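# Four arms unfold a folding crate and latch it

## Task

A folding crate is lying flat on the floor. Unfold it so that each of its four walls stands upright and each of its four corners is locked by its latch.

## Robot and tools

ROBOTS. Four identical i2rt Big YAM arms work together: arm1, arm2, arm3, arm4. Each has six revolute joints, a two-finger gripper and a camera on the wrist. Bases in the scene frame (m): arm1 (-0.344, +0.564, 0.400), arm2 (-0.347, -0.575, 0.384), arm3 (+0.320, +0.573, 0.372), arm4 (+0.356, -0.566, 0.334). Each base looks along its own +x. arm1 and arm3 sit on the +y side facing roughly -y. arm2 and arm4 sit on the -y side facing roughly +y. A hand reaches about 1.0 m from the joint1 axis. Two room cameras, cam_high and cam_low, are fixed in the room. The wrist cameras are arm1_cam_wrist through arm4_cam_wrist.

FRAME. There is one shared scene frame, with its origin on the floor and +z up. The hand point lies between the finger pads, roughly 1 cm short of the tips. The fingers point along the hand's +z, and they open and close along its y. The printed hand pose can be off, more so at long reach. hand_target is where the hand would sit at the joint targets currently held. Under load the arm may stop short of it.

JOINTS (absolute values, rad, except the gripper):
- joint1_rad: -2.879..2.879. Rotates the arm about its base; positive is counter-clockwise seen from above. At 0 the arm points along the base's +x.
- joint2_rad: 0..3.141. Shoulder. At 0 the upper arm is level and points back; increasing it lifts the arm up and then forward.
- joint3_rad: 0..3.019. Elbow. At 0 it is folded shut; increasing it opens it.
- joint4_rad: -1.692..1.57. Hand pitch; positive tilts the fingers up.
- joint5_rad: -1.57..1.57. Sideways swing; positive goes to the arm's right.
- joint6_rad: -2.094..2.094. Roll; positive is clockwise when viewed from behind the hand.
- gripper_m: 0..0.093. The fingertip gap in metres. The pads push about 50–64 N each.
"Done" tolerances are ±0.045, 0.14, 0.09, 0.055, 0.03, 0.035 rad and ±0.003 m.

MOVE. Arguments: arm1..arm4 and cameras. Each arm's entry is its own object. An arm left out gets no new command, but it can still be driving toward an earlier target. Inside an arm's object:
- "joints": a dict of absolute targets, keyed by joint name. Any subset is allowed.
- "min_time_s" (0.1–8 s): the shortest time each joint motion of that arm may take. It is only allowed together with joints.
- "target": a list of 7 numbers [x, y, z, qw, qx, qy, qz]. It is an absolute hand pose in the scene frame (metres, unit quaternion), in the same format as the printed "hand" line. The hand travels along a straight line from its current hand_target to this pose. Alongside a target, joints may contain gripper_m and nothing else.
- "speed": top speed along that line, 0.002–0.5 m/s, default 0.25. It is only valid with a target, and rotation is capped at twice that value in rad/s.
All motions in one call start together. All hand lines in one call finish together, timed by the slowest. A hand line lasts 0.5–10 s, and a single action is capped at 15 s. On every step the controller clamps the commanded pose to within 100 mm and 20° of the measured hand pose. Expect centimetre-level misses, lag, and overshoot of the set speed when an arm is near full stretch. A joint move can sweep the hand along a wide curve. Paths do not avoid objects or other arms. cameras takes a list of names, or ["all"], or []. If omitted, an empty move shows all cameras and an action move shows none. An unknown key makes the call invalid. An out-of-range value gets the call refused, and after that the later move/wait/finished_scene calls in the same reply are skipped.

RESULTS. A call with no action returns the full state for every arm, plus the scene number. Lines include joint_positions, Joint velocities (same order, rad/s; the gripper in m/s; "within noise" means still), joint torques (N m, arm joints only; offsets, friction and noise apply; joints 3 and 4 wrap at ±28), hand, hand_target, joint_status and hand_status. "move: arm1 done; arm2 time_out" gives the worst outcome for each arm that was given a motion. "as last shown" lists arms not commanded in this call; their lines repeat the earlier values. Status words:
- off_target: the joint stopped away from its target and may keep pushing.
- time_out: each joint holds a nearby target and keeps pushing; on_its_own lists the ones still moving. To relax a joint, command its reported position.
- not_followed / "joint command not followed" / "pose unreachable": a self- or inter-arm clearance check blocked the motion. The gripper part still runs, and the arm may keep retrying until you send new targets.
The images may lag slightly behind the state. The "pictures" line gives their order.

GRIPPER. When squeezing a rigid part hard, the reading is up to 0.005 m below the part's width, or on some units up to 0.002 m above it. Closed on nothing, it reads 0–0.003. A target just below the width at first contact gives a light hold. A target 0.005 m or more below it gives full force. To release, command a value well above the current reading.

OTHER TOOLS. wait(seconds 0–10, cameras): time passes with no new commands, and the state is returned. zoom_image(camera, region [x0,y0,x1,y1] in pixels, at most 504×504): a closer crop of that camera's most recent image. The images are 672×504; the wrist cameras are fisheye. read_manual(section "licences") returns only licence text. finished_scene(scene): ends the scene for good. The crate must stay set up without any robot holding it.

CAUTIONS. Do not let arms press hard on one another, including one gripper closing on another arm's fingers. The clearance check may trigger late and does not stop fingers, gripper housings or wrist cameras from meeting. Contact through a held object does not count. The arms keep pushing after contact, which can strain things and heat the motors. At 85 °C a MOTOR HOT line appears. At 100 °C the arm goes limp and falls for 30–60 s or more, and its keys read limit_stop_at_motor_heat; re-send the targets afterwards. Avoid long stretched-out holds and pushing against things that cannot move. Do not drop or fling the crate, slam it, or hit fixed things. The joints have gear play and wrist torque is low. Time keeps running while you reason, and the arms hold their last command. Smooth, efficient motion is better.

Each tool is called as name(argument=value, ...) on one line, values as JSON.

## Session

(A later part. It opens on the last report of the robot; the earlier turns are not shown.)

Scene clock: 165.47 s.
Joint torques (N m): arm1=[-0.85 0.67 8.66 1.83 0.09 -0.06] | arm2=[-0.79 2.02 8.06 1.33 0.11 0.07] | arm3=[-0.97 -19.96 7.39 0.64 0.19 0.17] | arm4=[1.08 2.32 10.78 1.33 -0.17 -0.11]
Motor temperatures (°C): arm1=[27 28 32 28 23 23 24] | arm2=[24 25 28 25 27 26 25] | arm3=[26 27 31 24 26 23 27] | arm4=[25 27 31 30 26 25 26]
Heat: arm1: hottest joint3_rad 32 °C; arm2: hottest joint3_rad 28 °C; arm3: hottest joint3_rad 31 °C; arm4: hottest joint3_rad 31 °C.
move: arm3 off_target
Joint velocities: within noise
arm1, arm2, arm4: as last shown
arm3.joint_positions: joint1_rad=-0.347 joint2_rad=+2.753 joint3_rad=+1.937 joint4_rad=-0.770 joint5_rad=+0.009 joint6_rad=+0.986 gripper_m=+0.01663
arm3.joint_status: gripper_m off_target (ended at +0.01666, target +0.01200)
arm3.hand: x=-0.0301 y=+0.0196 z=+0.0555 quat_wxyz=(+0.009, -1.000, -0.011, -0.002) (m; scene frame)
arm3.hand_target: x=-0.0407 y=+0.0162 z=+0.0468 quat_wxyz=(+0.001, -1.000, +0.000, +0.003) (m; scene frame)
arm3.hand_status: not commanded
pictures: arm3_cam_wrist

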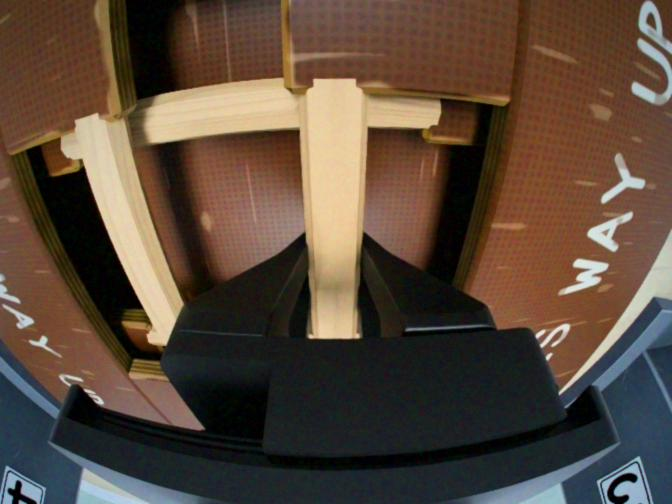

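move(arm3={"target": [-0.041, 0.036, 0.133, 0, 1, 0, 0], "speed": 0.12, "joints": {"gripper_m": 0.010}}, cameras=["arm3_cam_wrist", "arm2_cam_wrist"])

Scene clock: 171.60 s.
Joint torques (N m): arm1=[-0.91 0.5 8.55 2.02 0.05 -0.07] | arm2=[-0.85 2.02 8.06 1.33 0.12 0.07] | arm3=[-1.44 -25.52 3.48 -1.46 0.18 0.13] | arm4=[1.08 2.26 10.78 1.33 -0.17 -0.11]
Motor temperatures (°C): arm1=[27 28 32 28 23 23 24] | arm2=[24 25 28 25 27 26 25] | arm3=[26 27 31 24 26 23 27] | arm4=[25 27 31 30 26 25 26]
Heat: arm1: hottest joint3_rad 32 °C; arm2: hottest joint3_rad 28 °C; arm3: hottest joint3_rad 31 °C; arm4: hottest joint3_rad 31 °C.
move: arm3 off_target
Joint velocities: within noise
arm1, arm2, arm4: as last shown
arm3.joint_positions: joint1_rad=-0.353 joint2_rad=+2.622 joint3_rad=+1.808 joint4_rad=-0.738 joint5_rad=-0.004 joint6_rad=+0.972 gripper_m=+0.01629
arm3.joint_status: gripper_m off_target (ended at +0.01629, target +0.01000)
arm3.hand: x=-0.0290 y=+0.0246 z=+0.1042 quat_wxyz=(-0.009, -1.000, -0.015, +0.002) (m; scene frame)
arm3.hand_target: x=-0.0360 y=+0.0291 z=+0.1316 quat_wxyz=(-0.006, -1.000, -0.005, -0.001) (m; scene frame)
arm3.hand_status: off_target (0.033 m and 2.0 deg from the pose sent, 0.080 m and 1.7 deg at the start)
pictures: arm2_cam_wrist, arm3_cam_wrist

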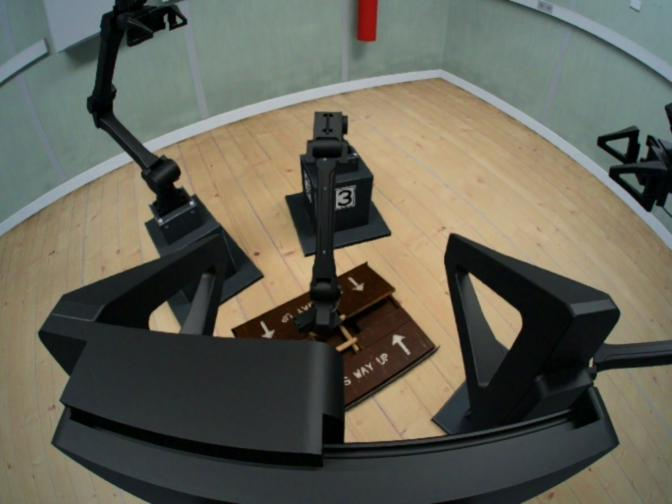

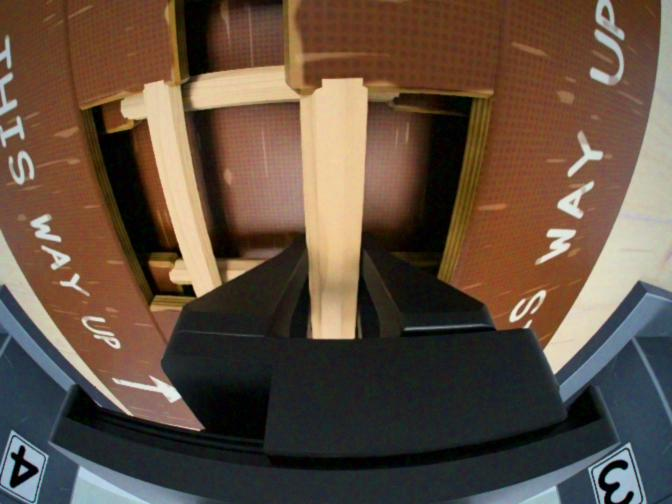

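move(arm3={"target": [-0.038, 0.060, 0.185, 0, 1, 0, 0], "speed": 0.12}, cameras=["arm3_cam_wrist"])

move(arm3={"target": [-0.038, 0.100, 0.225, 0, 1, 0, 0], "speed": 0.12}, cameras=["arm3_cam_wrist", "arm2_cam_wrist", "cam_low"])

Scene clock: 174.30 s.
Joint torques (N m): arm1=[-0.97 0.91 8.59 1.88 0.1 -0.03] | arm2=[-0.91 2.08 8.06 1.33 0.11 0.07] | arm3=[-2.08 -25.35 3.54 -2.1 0.5 0.17] | arm4=[1.08 2.32 10.78 1.33 -0.16 -0.11]
Motor temperatures (°C): arm1=[27 28 32 28 23 23 24] | arm2=[24 25 28 25 27 26 25] | arm3=[26 28 31 24 26 23 27] | arm4=[25 27 31 30 26 25 26]
Heat: arm1: hottest joint3_rad 32 °C; arm2: hottest joint3_rad 28 °C; arm3: hottest joint3_rad 31 °C; arm4: hottest joint3_rad 31 °C.
move: arm3 off_target
Joint velocities: within noise
arm1, arm2, arm4: as last shown
arm3.joint_positions: joint1_rad=-0.373 joint2_rad=+2.487 joint3_rad=+1.681 joint4_rad=-0.739 joint5_rad=-0.008 joint6_rad=+0.952 gripper_m=+0.01614
arm3.joint_status: not commanded
arm3.hand: x=-0.0301 y=+0.0455 z=+0.1539 quat_wxyz=(-0.012, -1.000, -0.015, +0.003) (m; scene frame)
arm3.hand_target: x=-0.0385 y=+0.0585 z=+0.1831 quat_wxyz=(-0.001, -1.000, +0.000, +0.000) (m; scene frame)
arm3.hand_status: off_target (0.035 m and 2.3 deg from the pose sent, 0.089 m and 2.0 deg at the start)
pictures: arm3_cam_wrist

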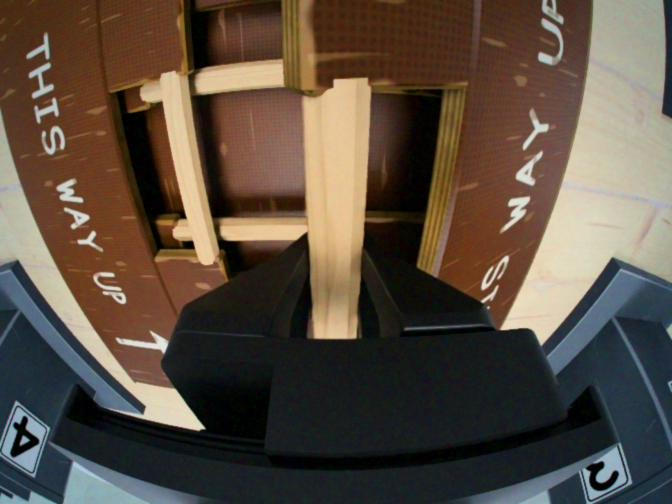

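Scene clock: 175.43 s.
Joint torques (N m): arm1=[-0.91 0.85 8.54 1.87 0.03 -0.07] | arm2=[-0.85 2.08 8.08 1.32 0.11 0.07] | arm3=[-2.02 -23.12 3.37 -1.77 0.6 0.14] | arm4=[1.08 2.32 10.78 1.33 -0.17 -0.11]
Motor temperatures (°C): arm1=[27 28 32 28 23 23 24] | arm2=[24 25 28 25 27 26 25] | arm3=[26 28 31 24 26 23 27] | arm4=[25 27 31 30 26 25 26]
Heat: arm1: hottest joint3_rad 32 °C; arm2: hottest joint3_rad 28 °C; arm3: hottest joint3_rad 31 °C; arm4: hottest joint3_rad 31 °C.
move: arm3 off_target
Joint velocities: within noise
arm1, arm2, arm4: as last shown
arm3.joint_positions: joint1_rad=-0.409 joint2_rad=+2.345 joint3_rad=+1.533 joint4_rad=-0.739 joint5_rad=-0.011 joint6_rad=+0.915 gripper_m=+0.01621
arm3.joint_status: not commanded
arm3.hand: x=-0.0309 y=+0.0836 z=+0.1994 quat_wxyz=(-0.011, -1.000, -0.015, +0.000) (m; scene frame)
arm3.hand_target: x=-0.0380 y=+0.0986 z=+0.2239 quat_wxyz=(+0.000, -1.000, +0.000, +0.000) (m; scene frame)
arm3.hand_status: off_target (0.031 m and 2.2 deg from the pose sent, 0.090 m and 2.3 deg at the start)
pictures: arm2_cam_wrist, arm3_cam_wrist, cam_low

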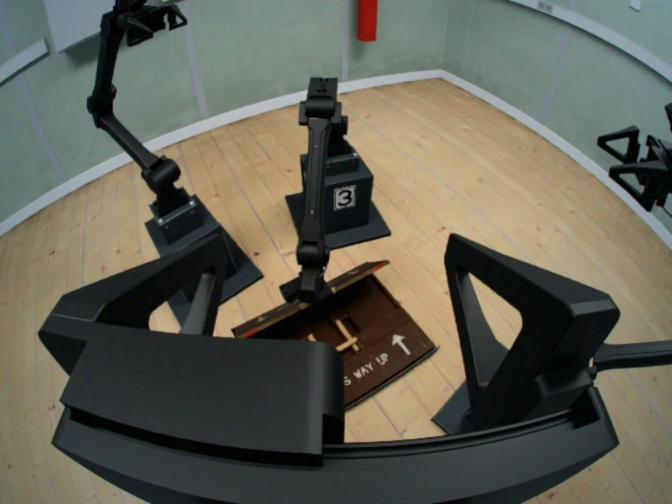

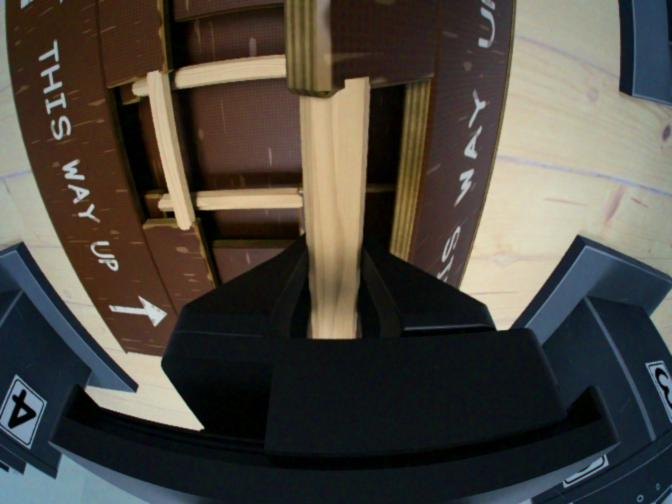

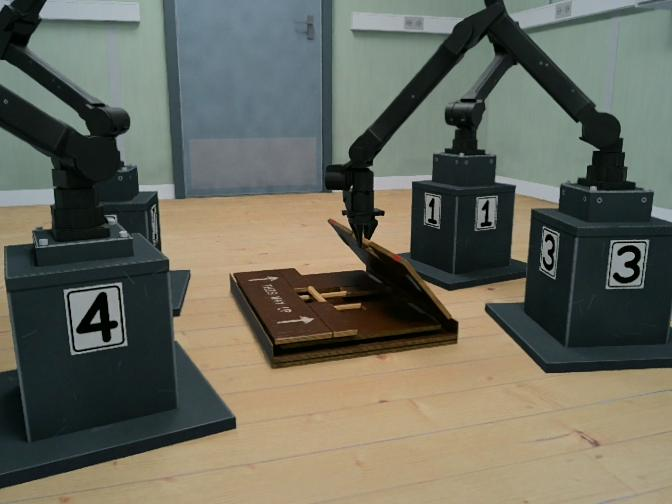

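move(arm3={"target": [-0.040, 0.155, 0.250, 0, 1, 0, 0], "speed": 0.12}, cameras=[])

move(arm3={"target": [-0.042, 0.205, 0.253, 0, 1, 0, 0], "speed": 0.10}, cameras=["arm3_cam_wrist", "arm2_cam_wrist", "arm1_cam_wrist", "cam_low"])

Scene clock: 179.30 s.
Joint torques (N m): arm1=[-0.67 1.49 8.65 1.83 0.07 -0.08] | arm2=[-0.79 2.08 8.06 1.33 0.11 0.07] | arm3=[-2.49 -22.12 3.22 -0.8 0.59 0.15] | arm4=[1.08 2.26 10.78 1.33 -0.17 -0.11]
Motor temperatures (°C): arm1=[27 28 32 28 23 23 24] | arm2=[24 25 28 25 27 26 25] | arm3=[26 28 30 24 26 23 28] | arm4=[25 27 31 30 26 25 26]
Heat: arm1: hottest joint3_rad 32 °C; arm2: hottest joint3_rad 28 °C; arm3: hottest joint3_rad 30 °C; arm4: hottest joint3_rad 31 °C.
move: arm3 off_target
Joint velocities: within noise
arm1, arm2, arm4: as last shown
arm3.joint_positions: joint1_rad=-0.471 joint2_rad=+2.216 joint3_rad=+1.374 joint4_rad=-0.722 joint5_rad=-0.011 joint6_rad=+0.852 gripper_m=+0.01595
arm3.joint_status: not commanded
arm3.hand: x=-0.0329 y=+0.1396 z=+0.2299 quat_wxyz=(-0.006, -1.000, -0.016, -0.003) (m; scene frame)
arm3.hand_target: x=-0.0402 y=+0.1542 z=+0.2489 quat_wxyz=(+0.000, -1.000, +0.000, -0.001) (m; scene frame)
arm3.hand_status: off_target (0.026 m and 2.0 deg from the pose sent, 0.088 m and 2.2 deg at the start)
pictures: none
No camera images: "cameras" was empty.

Scene clock: 180.47 s.
Joint torques (N m): arm1=[-1.26 0.67 8.53 1.94 0.07 -0.06] | arm2=[-0.85 2.08 8.08 1.32 0.11 0.06] | arm3=[-3.9 -20.01 2.41 -1.35 0.98 0.03] | arm4=[1.08 2.26 10.8 1.33 -0.16 -0.11]
Motor temperatures (°C): arm1=[27 28 32 28 23 23 24] | arm2=[24 25 28 25 27 26 25] | arm3=[26 28 30 24 26 23 28] | arm4=[25 27 31 30 26 25 26]
Heat: arm1: hottest joint3_rad 32 °C; arm2: hottest joint3_rad 28 °C; arm3: hottest joint3_rad 30 °C; arm4: hottest joint3_rad 31 °C.
move: arm3 off_target
Joint velocities: within noise
arm1.joint_positions: joint1_rad=+0.364 joint2_rad=+0.611 joint3_rad=+1.390 joint4_rad=-1.042 joint5_rad=+0.002 joint6_rad=+0.023 gripper_m=+0.09396
arm1.joint_status: not commanded
arm1.hand: x=-0.2046 y=+0.3439 z=+1.0077 quat_wxyz=(-0.533, -0.394, -0.688, +0.295) (m; scene frame)
arm1.hand_target: x=-0.2095 y=+0.3475 z=+1.0165 quat_wxyz=(-0.534, -0.390, -0.686, +0.304) (m; scene frame)
arm1.hand_status: not commanded
arm2.joint_positions: joint1_rad=-0.398 joint2_rad=+0.600 joint3_rad=+1.386 joint4_rad=-1.042 joint5_rad=-0.002 joint6_rad=-0.013 gripper_m=+0.09396
arm2.joint_status: not commanded
arm2.hand: x=-0.2159 y=-0.3534 z=+0.9919 quat_wxyz=(-0.532, +0.398, -0.684, -0.300) (m; scene frame)
arm2.hand_target: x=-0.2144 y=-0.3560 z=+1.0007 quat_wxyz=(-0.536, +0.390, -0.686, -0.301) (m; scene frame)
arm2.hand_status: not commanded
arm3.joint_positions: joint1_rad=-0.521 joint2_rad=+2.141 joint3_rad=+1.254 joint4_rad=-0.656 joint5_rad=-0.023 joint6_rad=+0.800 gripper_m=+0.01595
arm3.joint_status: not commanded
arm3.hand: x=-0.0340 y=+0.1774 z=+0.2394 quat_wxyz=(-0.018, -1.000, -0.017, +0.000) (m; scene frame)
arm3.hand_target: x=-0.0410 y=+0.2032 z=+0.2520 quat_wxyz=(-0.001, -1.000, +0.000, -0.001) (m; scene frame)
arm3.hand_status: off_target (0.032 m and 2.8 deg from the pose sent, 0.070 m and 2.0 deg at the start)
arm4.joint_positions: joint1_rad=+0.363 joint2_rad=+0.610 joint3_rad=+1.388 joint4_rad=-1.040 joint5_rad=+0.010 joint6_rad=+0.027 gripper_m=+0.09396
arm4.joint_status: not commanded
arm4.hand: x=+0.2165 y=-0.3447 z=+0.9413 quat_wxyz=(-0.288, +0.689, -0.393, -0.536) (m; scene frame)
arm4.hand_target: x=+0.2208 y=-0.3482 z=+0.9497 quat_wxyz=(-0.297, +0.689, -0.387, -0.536) (m; scene frame)
arm4.hand_status: not commanded
pictures: arm1_cam_wrist, arm2_cam_wrist, arm3_cam_wrist, cam_low

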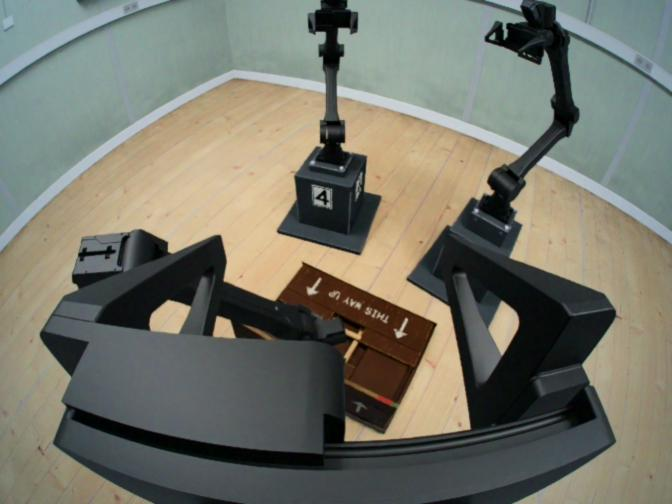

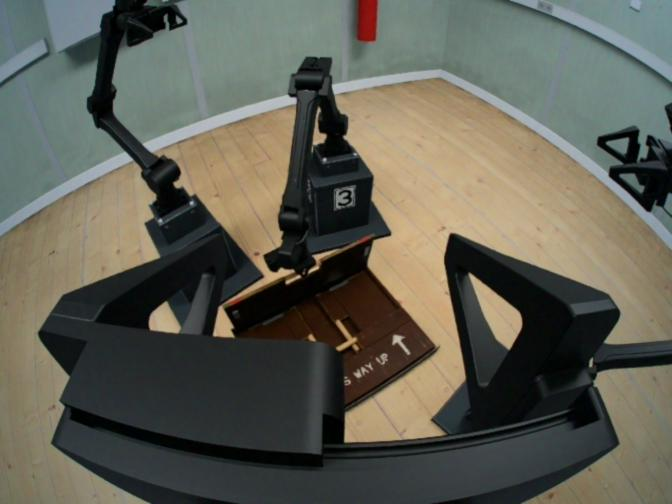

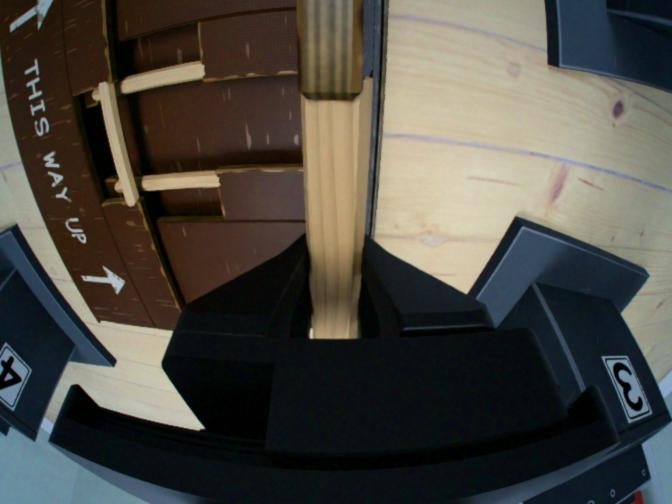

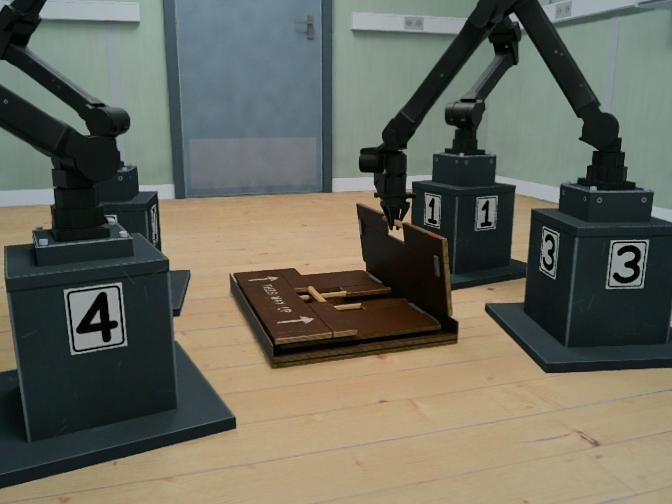

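zoom_image(camera="cam_low", region=[220, 180, 480, 380])

move(arm3={"target": [-0.042, 0.222, 0.250, 0, 1, 0, 0], "speed": 0.08}, cameras=["arm3_cam_wrist", "cam_high", "cam_low"])

zoom_image(camera="cam_low", region=[220, 180, 480, 380])

Scaled by 1.938 from the camera's 672x504 image, which has a finer 960x720 frame.

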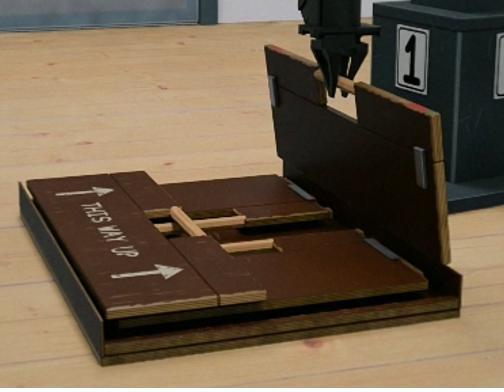

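Scene clock: 184.10 s.
Joint torques (N m): arm1=[-0.79 1.44 8.58 1.81 0.06 -0.11] | arm2=[-0.85 2.14 8.08 1.33 0.11 0.07] | arm3=[-3.37 -19.25 2.45 -0.9 1.16 0.02] | arm4=[1.14 2.32 10.78 1.35 -0.17 -0.11]
Motor temperatures (°C): arm1=[27 28 32 28 23 23 24] | arm2=[24 25 28 25 27 26 25] | arm3=[26 28 30 24 26 23 28] | arm4=[25 27 31 30 26 25 26]
Heat: arm1: hottest joint3_rad 32 °C; arm2: hottest joint3_rad 28 °C; arm3: hottest joint3_rad 30 °C; arm4: hottest joint3_rad 31 °C.
move: arm3 off_target
Joint velocities: within noise
arm1, arm2, arm4: as last shown
arm3.joint_positions: joint1_rad=-0.543 joint2_rad=+2.119 joint3_rad=+1.214 joint4_rad=-0.635 joint5_rad=-0.026 joint6_rad=+0.779 gripper_m=+0.01595
arm3.joint_status: not commanded
arm3.hand: x=-0.0346 y=+0.1926 z=+0.2406 quat_wxyz=(-0.020, -1.000, -0.017, +0.000) (m; scene frame)
arm3.hand_target: x=-0.0413 y=+0.2208 z=+0.2492 quat_wxyz=(+0.000, -1.000, +0.000, -0.001) (m; scene frame)
arm3.hand_status: off_target (0.032 m and 3.0 deg from the pose sent, 0.047 m and 2.8 deg at the start)
pictures: arm3_cam_wrist, cam_high, cam_low

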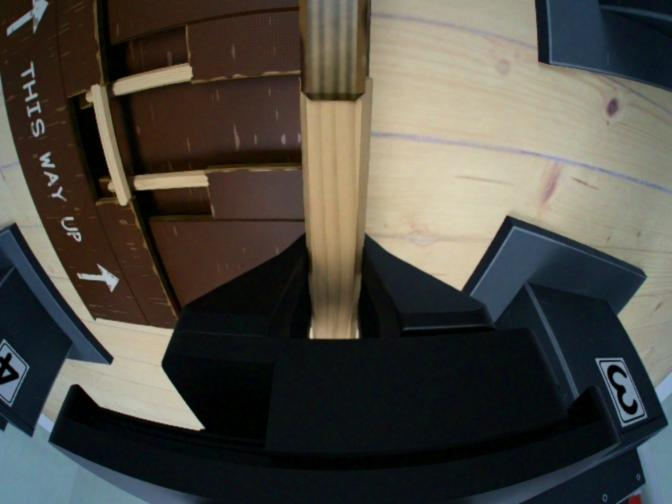

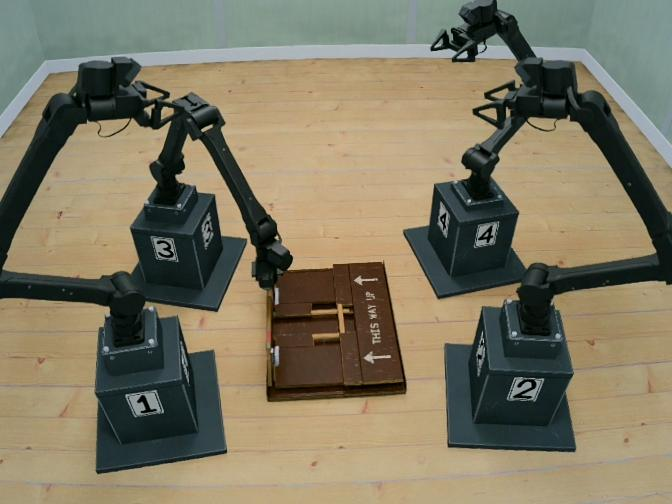

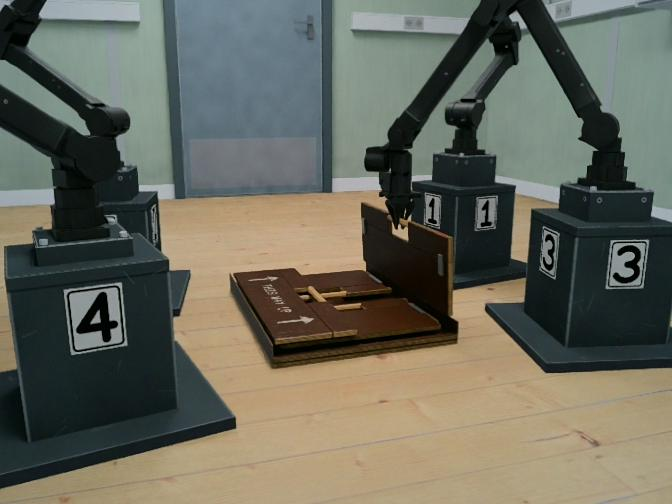

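Scaled by 1.938 from the camera's 672x504 image, which has a finer 960x720 frame.

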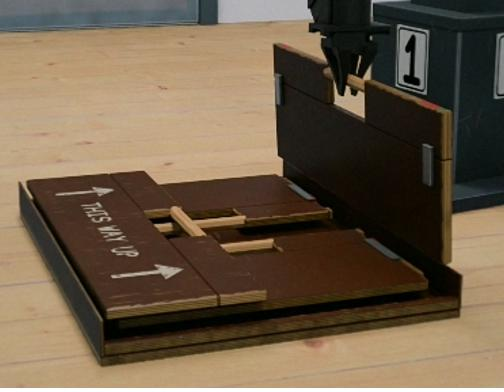

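move(arm4={"target": [-0.036, -0.045, 0.20, 0, 1, 0, 0], "speed": 0.4, "joints": {"gripper_m": 0.055}}, cameras=["arm4_cam_wrist", "arm3_cam_wrist"])

Scene clock: 191.27 s.
Joint torques (N m): arm1=[-0.91 1.2 8.64 1.95 0.05 -0.01] | arm2=[-0.85 2.14 8.06 1.32 0.11 0.07] | arm3=[-3.72 -18.73 2.37 -1.01 1.15 0.01] | arm4=[2.08 -21.42 11.14 -0.57 -0.08 -0.13]
Motor temperatures (°C): arm1=[27 28 32 28 23 23 24] | arm2=[24 25 28 25 27 26 25] | arm3=[26 28 30 24 27 23 28] | arm4=[25 27 32 30 26 25 26]
Heat: arm1: hottest joint3_rad 32 °C; arm2: hottest joint3_rad 28 °C; arm3: hottest joint3_rad 30 °C; arm4: hottest joint3_rad 32 °C.
move: arm4 off_target
Joint velocities: within noise
arm1, arm2, arm3: as last shown
arm4.joint_positions: joint1_rad=+0.436 joint2_rad=+2.364 joint3_rad=+1.702 joint4_rad=-0.925 joint5_rad=+0.005 joint6_rad=-0.907 gripper_m=+0.05507
arm4.joint_status: all done
arm4.hand: x=-0.0251 y=-0.0563 z=+0.1993 quat_wxyz=(+0.005, +1.000, -0.010, +0.007) (m; scene frame)
arm4.hand_target: x=-0.0332 y=-0.0497 z=+0.1969 quat_wxyz=(+0.002, +1.000, +0.002, +0.006) (m; scene frame)
arm4.hand_status: off_target (0.016 m and 1.5 deg from the pose sent, 0.839 m and 92.8 deg at the start)
pictures: arm3_cam_wrist, arm4_cam_wrist

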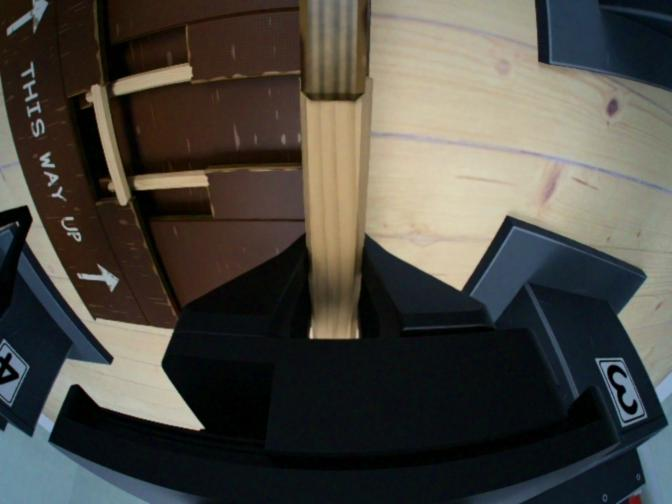

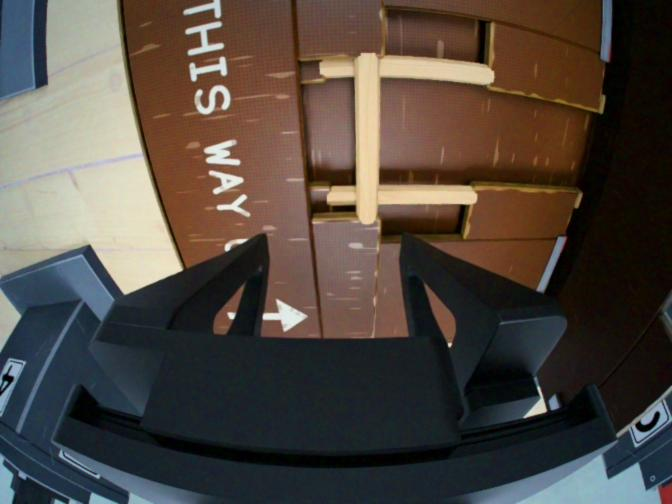

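move(arm4={"target": [-0.031, -0.024, 0.10, 0, 1, 0, 0], "speed": 0.2, "joints": {"gripper_m": 0.055}}, cameras=["arm4_cam_wrist"])

Scene clock: 195.90 s.
Joint torques (N m): arm1=[-1.26 1.26 8.39 1.91 0.06 -0.1] | arm2=[-0.85 2.08 8.08 1.33 0.11 0.07] | arm3=[-3.96 -19.37 2.19 -1.09 1.18 0.02] | arm4=[1.32 -23 10.52 -0.05 -0.23 -0.1]
Motor temperatures (°C): arm1=[27 28 32 28 23 23 24] | arm2=[24 25 28 25 27 26 25] | arm3=[26 29 30 24 27 23 28] | arm4=[25 27 32 30 26 25 26]
Heat: arm1: hottest joint3_rad 32 °C; arm2: hottest joint3_rad 28 °C; arm3: hottest joint3_rad 30 °C; arm4: hottest joint3_rad 32 °C.
move: arm4 off_target
Joint velocities: within noise
arm1, arm2, arm3: as last shown
arm4.joint_positions: joint1_rad=+0.415 joint2_rad=+2.576 joint3_rad=+1.827 joint4_rad=-0.841 joint5_rad=+0.002 joint6_rad=-0.932 gripper_m=+0.05507
arm4.joint_status: all done
arm4.hand: x=-0.0239 y=-0.0354 z=+0.1023 quat_wxyz=(+0.007, +1.000, -0.008, +0.006) (m; scene frame)
arm4.hand_target: x=-0.0282 y=-0.0231 z=+0.1009 quat_wxyz=(-0.001, +1.000, -0.002, -0.001) (m; scene frame)
arm4.hand_status: off_target (0.014 m and 1.5 deg from the pose sent, 0.105 m and 1.5 deg at the start)
pictures: arm4_cam_wrist

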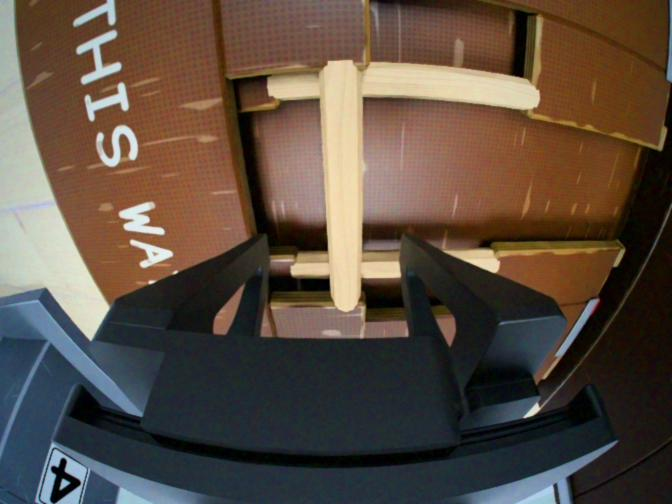

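move(arm4={"target": [-0.029, -0.020, 0.055, 0, 1, 0, 0], "speed": 0.15, "joints": {"gripper_m": 0.055}}, cameras=["arm4_cam_wrist"])

Scene clock: 198.50 s.
Joint torques (N m): arm1=[-0.91 0.79 8.53 1.94 0.11 -0.1] | arm2=[-0.85 2.08 8.06 1.32 0.11 0.07] | arm3=[-3.55 -19.14 2.39 -1.09 1.16 0.01] | arm4=[1.14 -22.77 10.22 0.06 -0.21 -0.11]
Motor temperatures (°C): arm1=[27 28 32 28 23 23 24] | arm2=[24 25 28 25 27 26 25] | arm3=[26 29 30 24 27 23 28] | arm4=[25 27 32 30 26 25 26]
Heat: arm1: hottest joint3_rad 32 °C; arm2: hottest joint3_rad 28 °C; arm3: hottest joint3_rad 30 °C; arm4: hottest joint3_rad 32 °C.
move: arm4 off_target
Joint velocities: within noise
arm1, arm2, arm3: as last shown
arm4.joint_positions: joint1_rad=+0.415 joint2_rad=+2.668 joint3_rad=+1.888 joint4_rad=-0.808 joint5_rad=+0.002 joint6_rad=-0.938 gripper_m=+0.05507
arm4.joint_status: all done
arm4.hand: x=-0.0264 y=-0.0321 z=+0.0605 quat_wxyz=(+0.007, +1.000, -0.005, +0.006) (m; scene frame)
arm4.hand_target: x=-0.0283 y=-0.0209 z=+0.0549 quat_wxyz=(+0.000, +1.000, +0.000, +0.000) (m; scene frame)
arm4.hand_status: off_target (0.014 m and 1.2 deg from the pose sent, 0.050 m and 1.5 deg at the start)
pictures: arm4_cam_wrist

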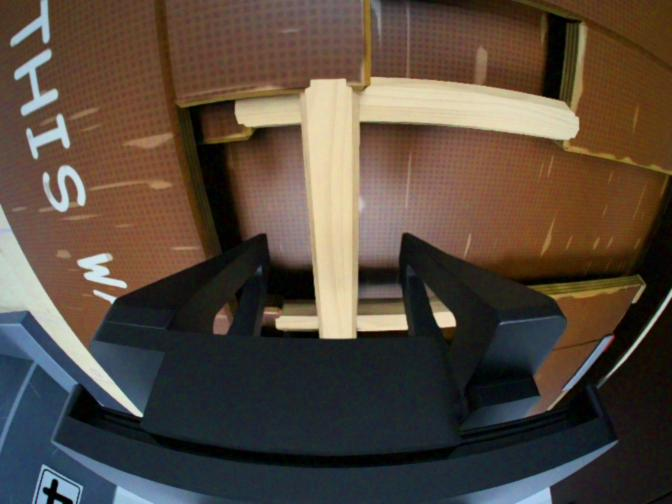

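move(arm4={"target": [-0.029, -0.020, 0.044, 0, 1, 0, 0], "speed": 0.1}, cameras=[])

move(arm4={"joints": {"gripper_m": 0.010}}, cameras=["arm4_cam_wrist"])

Scene clock: 201.47 s.
Joint torques (N m): arm1=[-0.85 0.67 8.54 2.04 0.06 -0.02] | arm2=[-0.85 2.08 8.08 1.32 0.11 0.07] | arm3=[-3.78 -19.19 2.28 -0.99 1.16 -0.01] | arm4=[1.14 -21.66 10.4 0.25 -0.22 -0.11]
Motor temperatures (°C): arm1=[27 28 33 28 23 23 24] | arm2=[24 25 28 25 27 26 25] | arm3=[26 29 29 24 27 23 28] | arm4=[25 27 31 30 26 25 26]
Heat: arm1: hottest joint3_rad 33 °C; arm2: hottest joint3_rad 28 °C; arm3: hottest joint2_rad 29 °C; arm4: hottest joint3_rad 31 °C.
move: arm4 off_target
Joint velocities: within noise
arm1, arm2, arm3: as last shown
arm4.joint_positions: joint1_rad=+0.415 joint2_rad=+2.682 joint3_rad=+1.899 joint4_rad=-0.802 joint5_rad=+0.002 joint6_rad=-0.938 gripper_m=+0.05507
arm4.joint_status: not commanded
arm4.hand: x=-0.0272 y=-0.0309 z=+0.0546 quat_wxyz=(+0.005, +1.000, -0.005, +0.005) (m; scene frame)
arm4.hand_target: x=-0.0284 y=-0.0207 z=+0.0440 quat_wxyz=(+0.000, +1.000, +0.000, +0.000) (m; scene frame)
arm4.hand_status: off_target (0.015 m and 1.0 deg from the pose sent, 0.021 m and 1.2 deg at the start)
pictures: none
No camera images: "cameras" was empty.

Scene clock: 202.17 s.
Joint torques (N m): arm1=[-1.08 1.03 8.57 2.03 0.02 -0.05] | arm2=[-0.79 2.08 8.08 1.32 0.11 0.06] | arm3=[-3.72 -19.02 2.47 -1.11 1.15 0.02] | arm4=[1.2 -21.83 10.48 0.27 -0.14 0]
Motor temperatures (°C): arm1=[27 28 33 28 23 23 24] | arm2=[24 25 28 25 27 26 25] | arm3=[26 29 29 24 27 23 28] | arm4=[25 27 31 30 26 25 26]
Heat: arm1: hottest joint3_rad 33 °C; arm2: hottest joint3_rad 28 °C; arm3: hottest joint2_rad 29 °C; arm4: hottest joint3_rad 31 °C.
move: arm4 off_target
Joint velocities: within noise
arm1, arm2, arm3: as last shown
arm4.joint_positions: joint1_rad=+0.416 joint2_rad=+2.682 joint3_rad=+1.899 joint4_rad=-0.804 joint5_rad=+0.000 joint6_rad=-0.958 gripper_m=+0.01690
arm4.joint_status: gripper_m off_target (ended at +0.01692, target +0.01000)
arm4.hand: x=-0.0280 y=-0.0320 z=+0.0546 quat_wxyz=(+0.007, +1.000, +0.005, +0.005) (m; scene frame)
arm4.hand_target: x=-0.0292 y=-0.0215 z=+0.0440 quat_wxyz=(+0.000, +1.000, +0.006, +0.000) (m; scene frame)
arm4.hand_status: not commanded
pictures: arm4_cam_wrist

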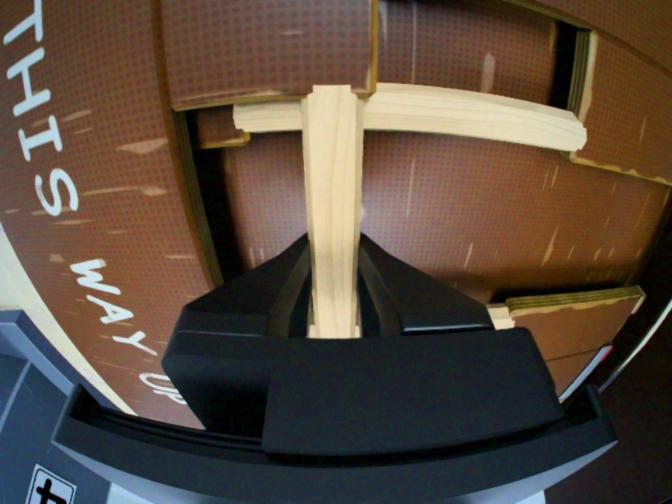

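move(arm4={"target": [-0.029, -0.046, 0.132, 0, 1, 0, 0], "speed": 0.12}, cameras=[])

move(arm4={"target": [-0.029, -0.072, 0.184, 0, 1, 0, 0], "speed": 0.12}, cameras=["arm4_cam_wrist"])

move(arm4={"target": [-0.028, -0.112, 0.224, 0, 1, 0, 0], "speed": 0.12}, cameras=["arm4_cam_wrist", "cam_low"])

Scene clock: 206.30 s.
Joint torques (N m): arm1=[-0.26 1.03 8.46 1.95 0.04 -0.04] | arm2=[-0.85 2.08 8.09 1.33 0.12 0.07] | arm3=[-3.72 -19.02 2.35 -0.98 1.17 0] | arm4=[2.32 -27.11 6.13 -1.65 -0.46 0.36]
Motor temperatures (°C): arm1=[27 28 33 28 23 23 24] | arm2=[24 25 28 25 27 26 25] | arm3=[26 29 29 24 27 23 28] | arm4=[25 28 31 30 26 25 27]
Heat: arm1: hottest joint3_rad 33 °C; arm2: hottest joint3_rad 28 °C; arm3: hottest joint2_rad 29 °C; arm4: hottest joint3_rad 31 °C.
move: arm4 off_target
Joint velocities: within noise
arm1, arm2, arm3: as last shown
arm4.joint_positions: joint1_rad=+0.422 joint2_rad=+2.539 joint3_rad=+1.774 joint4_rad=-0.787 joint5_rad=+0.010 joint6_rad=-0.958 gripper_m=+0.01656
arm4.joint_status: not commanded
arm4.hand: x=-0.0268 y=-0.0377 z=+0.1111 quat_wxyz=(-0.011, +1.000, +0.008, -0.002) (m; scene frame)
arm4.hand_target: x=-0.0306 y=-0.0438 z=+0.1312 quat_wxyz=(-0.003, +1.000, +0.000, -0.002) (m; scene frame)
arm4.hand_status: off_target (0.023 m and 1.6 deg from the pose sent, 0.079 m and 1.1 deg at the start)
pictures: none
No camera images: "cameras" was empty.

Scene clock: 207.43 s.
Joint torques (N m): arm1=[-0.85 0.79 8.55 2 0.03 -0.08] | arm2=[-0.79 2.08 8.05 1.33 0.11 0.06] | arm3=[-3.31 -18.9 2.39 -1.03 1.14 0.01] | arm4=[2.67 -26.81 6.04 -2.4 -0.55 0.44]
Motor temperatures (°C): arm1=[27 28 33 27 23 23 24] | arm2=[24 25 28 25 27 26 25] | arm3=[26 29 29 24 27 23 28] | arm4=[25 28 31 30 26 25 27]
Heat: arm1: hottest joint3_rad 33 °C; arm2: hottest joint3_rad 28 °C; arm3: hottest joint2_rad 29 °C; arm4: hottest joint3_rad 31 °C.
move: arm4 off_target
Joint velocities: within noise
arm1.joint_positions: joint1_rad=+0.364 joint2_rad=+0.611 joint3_rad=+1.390 joint4_rad=-1.042 joint5_rad=+0.002 joint6_rad=+0.023 gripper_m=+0.09396
arm1.joint_status: not commanded
arm1.hand: x=-0.2046 y=+0.3439 z=+1.0077 quat_wxyz=(-0.533, -0.394, -0.688, +0.295) (m; scene frame)
arm1.hand_target: x=-0.2095 y=+0.3475 z=+1.0165 quat_wxyz=(-0.534, -0.390, -0.686, +0.304) (m; scene frame)
arm1.hand_status: not commanded
arm2.joint_positions: joint1_rad=-0.398 joint2_rad=+0.600 joint3_rad=+1.386 joint4_rad=-1.042 joint5_rad=-0.002 joint6_rad=-0.013 gripper_m=+0.09396
arm2.joint_status: not commanded
arm2.hand: x=-0.2159 y=-0.3534 z=+0.9919 quat_wxyz=(-0.532, +0.398, -0.684, -0.300) (m; scene frame)
arm2.hand_target: x=-0.2144 y=-0.3560 z=+1.0007 quat_wxyz=(-0.536, +0.390, -0.686, -0.301) (m; scene frame)
arm2.hand_status: not commanded
arm3: as last shown
arm4.joint_positions: joint1_rad=+0.441 joint2_rad=+2.410 joint3_rad=+1.665 joint4_rad=-0.801 joint5_rad=+0.013 joint6_rad=-0.940 gripper_m=+0.01630
arm4.joint_status: not commanded
arm4.hand: x=-0.0261 y=-0.0577 z=+0.1604 quat_wxyz=(-0.014, +1.000, +0.008, -0.002) (m; scene frame)
arm4.hand_target: x=-0.0285 y=-0.0700 z=+0.1828 quat_wxyz=(-0.001, +1.000, -0.001, +0.000) (m; scene frame)
arm4.hand_status: off_target (0.028 m and 1.9 deg from the pose sent, 0.081 m and 1.6 deg at the start)
pictures: arm4_cam_wrist

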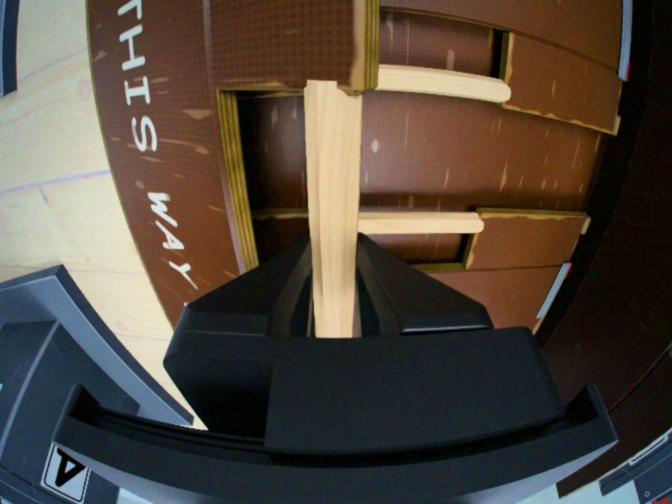

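Scene clock: 208.57 s.
Joint torques (N m): arm1=[-1.2 0.79 8.49 2.02 0.04 -0.02] | arm2=[-0.79 2.02 8.06 1.32 0.11 0.07] | arm3=[-3.78 -19.14 2.22 -1.01 1.14 0.03] | arm4=[3.14 -24.82 6.06 -2.17 -0.69 0.45]
Motor temperatures (°C): arm1=[27 28 33 27 23 23 24] | arm2=[24 25 28 25 27 26 25] | arm3=[26 29 29 24 27 23 28] | arm4=[25 28 31 30 26 25 27]
Heat: arm1: hottest joint3_rad 33 °C; arm2: hottest joint3_rad 28 °C; arm3: hottest joint2_rad 29 °C; arm4: hottest joint3_rad 31 °C.
move: arm4 off_target
Joint velocities: within noise
arm1, arm2: as last shown
arm3.joint_positions: joint1_rad=-0.543 joint2_rad=+2.119 joint3_rad=+1.214 joint4_rad=-0.635 joint5_rad=-0.026 joint6_rad=+0.779 gripper_m=+0.01595
arm3.joint_status: not commanded
arm3.hand: x=-0.0346 y=+0.1926 z=+0.2406 quat_wxyz=(-0.020, -1.000, -0.017, +0.000) (m; scene frame)
arm3.hand_target: x=-0.0413 y=+0.2208 z=+0.2492 quat_wxyz=(+0.000, -1.000, +0.000, -0.001) (m; scene frame)
arm3.hand_status: not commanded
arm4.joint_positions: joint1_rad=+0.478 joint2_rad=+2.269 joint3_rad=+1.534 joint4_rad=-0.805 joint5_rad=+0.017 joint6_rad=-0.903 gripper_m=+0.01636
arm4.joint_status: not commanded
arm4.hand: x=-0.0261 y=-0.0934 z=+0.2071 quat_wxyz=(-0.017, +1.000, +0.008, -0.003) (m; scene frame)
arm4.hand_target: x=-0.0292 y=-0.1103 z=+0.2241 quat_wxyz=(-0.002, +1.000, +0.001, +0.000) (m; scene frame)
arm4.hand_status: off_target (0.025 m and 2.2 deg from the pose sent, 0.084 m and 1.9 deg at the start)
pictures: arm4_cam_wrist, cam_low

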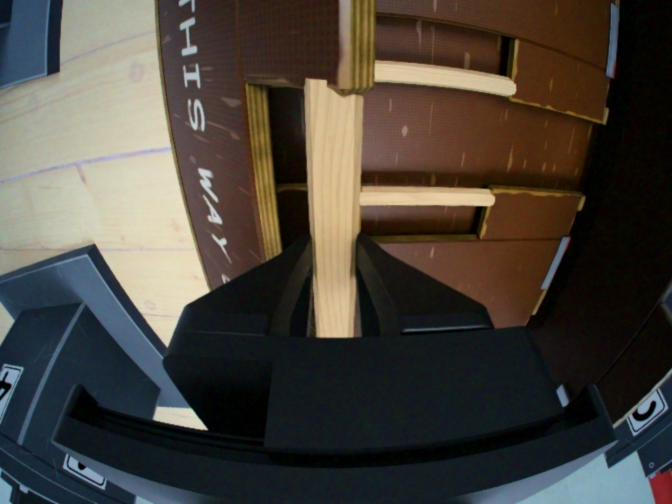

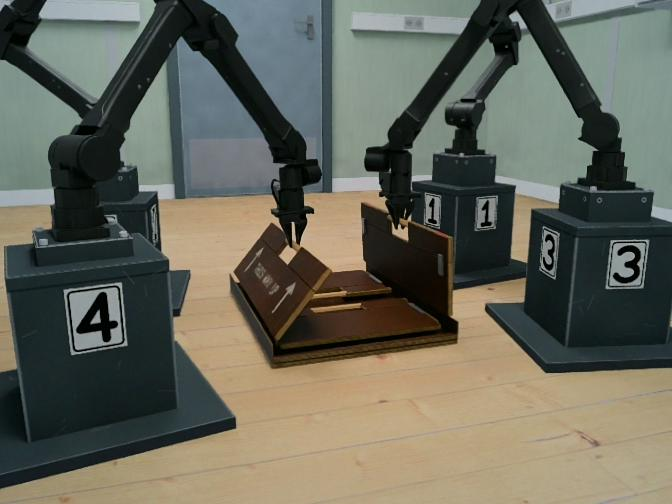

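move(arm4={"target": [-0.027, -0.167, 0.250, 0, 1, 0, 0], "speed": 0.12}, cameras=[])

move(arm4={"target": [-0.026, -0.215, 0.253, 0, 1, 0, 0], "speed": 0.10}, cameras=["arm4_cam_wrist", "cam_low", "arm1_cam_wrist"])

zoom_image(camera="cam_low", region=[220, 180, 480, 380])

Scene clock: 211.00 s.
Joint torques (N m): arm1=[-0.56 1.49 8.58 1.95 0.05 -0.06] | arm2=[-0.85 2.08 8.08 1.33 0.11 0.07] | arm3=[-3.96 -19.55 2.32 -1.14 1.15 0] | arm4=[3.31 -21.66 5.74 -1.03 -0.71 0.49]
Motor temperatures (°C): arm1=[27 28 33 27 23 23 24] | arm2=[24 25 28 25 27 26 25] | arm3=[26 29 29 24 27 23 28] | arm4=[25 28 31 30 26 25 27]
Heat: arm1: hottest joint3_rad 33 °C; arm2: hottest joint3_rad 28 °C; arm3: hottest joint2_rad 29 °C; arm4: hottest joint3_rad 31 °C.
move: arm4 off_target
Joint velocities: within noise
arm1, arm2, arm3: as last shown
arm4.joint_positions: joint1_rad=+0.537 joint2_rad=+2.127 joint3_rad=+1.380 joint4_rad=-0.805 joint5_rad=+0.017 joint6_rad=-0.843 gripper_m=+0.01597
arm4.joint_status: not commanded
arm4.hand: x=-0.0242 y=-0.1490 z=+0.2435 quat_wxyz=(-0.013, +1.000, +0.008, +0.000) (m; scene frame)
arm4.hand_target: x=-0.0268 y=-0.1665 z=+0.2498 quat_wxyz=(+0.000, +1.000, +0.001, +0.001) (m; scene frame)
arm4.hand_status: off_target (0.019 m and 1.8 deg from the pose sent, 0.085 m and 2.2 deg at the start)
pictures: none
No camera images: "cameras" was empty.

Scene clock: 212.13 s.
Joint torques (N m): arm1=[-1.32 1.32 8.68 1.76 0.02 -0.08] | arm2=[-0.85 2.08 8.08 1.32 0.11 0.07] | arm3=[-3.78 -19.78 2.41 -1.02 1.15 0.01] | arm4=[3.96 -19.14 5.39 -0.8 -0.93 0.49]
Motor temperatures (°C): arm1=[27 28 33 27 23 23 24] | arm2=[24 25 28 25 27 26 25] | arm3=[26 29 29 24 27 23 28] | arm4=[25 28 31 30 27 25 27]
Heat: arm1: hottest joint3_rad 33 °C; arm2: hottest joint3_rad 28 °C; arm3: hottest joint2_rad 29 °C; arm4: hottest joint3_rad 31 °C.
move: arm4 off_target
Joint velocities: within noise
arm1, arm2, arm3: as last shown
arm4.joint_positions: joint1_rad=+0.591 joint2_rad=+2.041 joint3_rad=+1.264 joint4_rad=-0.759 joint5_rad=+0.025 joint6_rad=-0.780 gripper_m=+0.01581
arm4.joint_status: not commanded
arm4.hand: x=-0.0238 y=-0.1898 z=+0.2562 quat_wxyz=(-0.021, +1.000, +0.004, -0.004) (m; scene frame)
arm4.hand_target: x=-0.0261 y=-0.2133 z=+0.2540 quat_wxyz=(-0.001, +1.000, +0.000, +0.000) (m; scene frame)
arm4.hand_status: off_target (0.025 m and 2.5 deg from the pose sent, 0.067 m and 1.8 deg at the start)
pictures: arm1_cam_wrist, arm4_cam_wrist, cam_low

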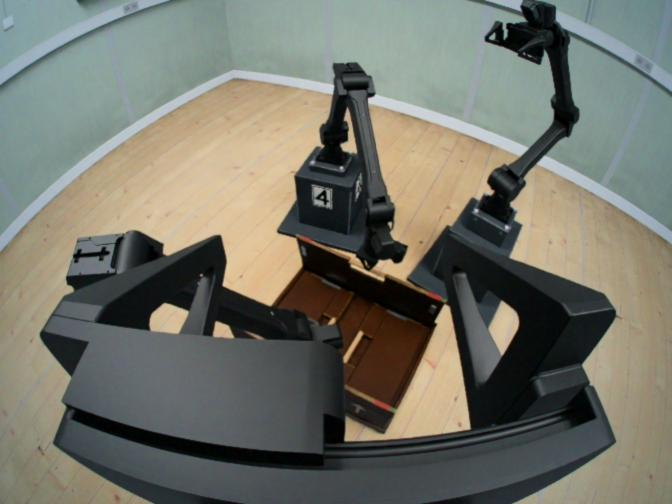

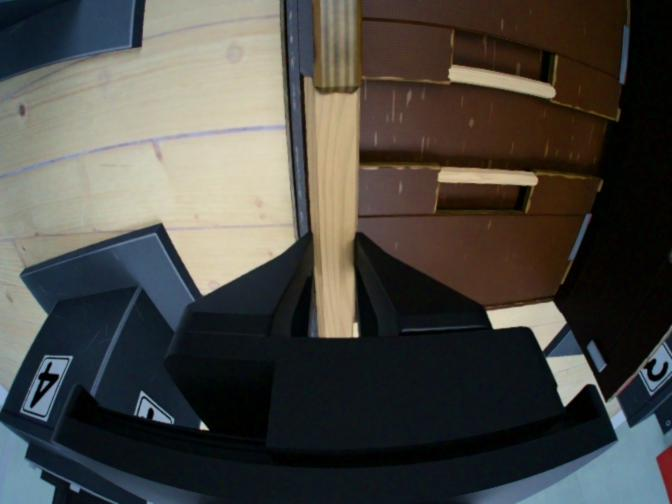

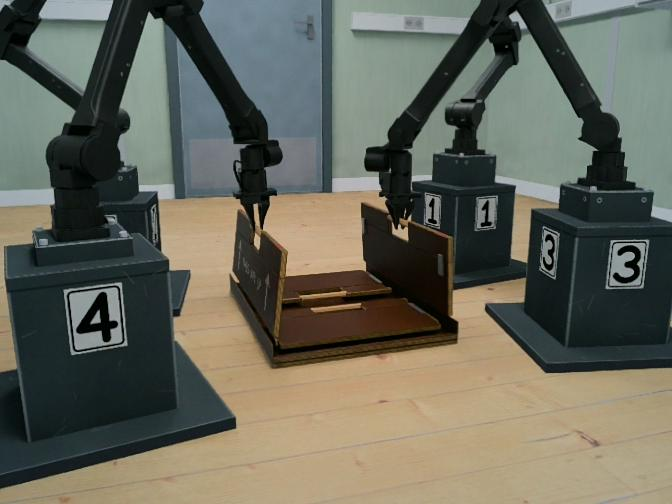

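Scaled by 1.938 from the camera's 672x504 image, which has a finer 960x720 frame.

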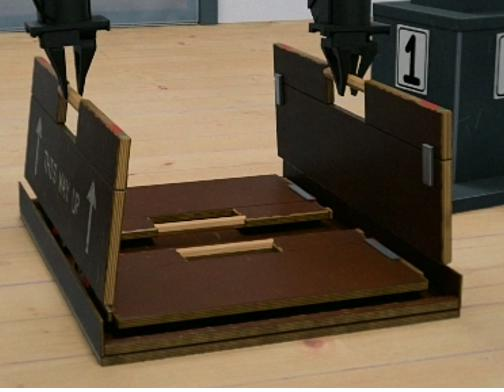

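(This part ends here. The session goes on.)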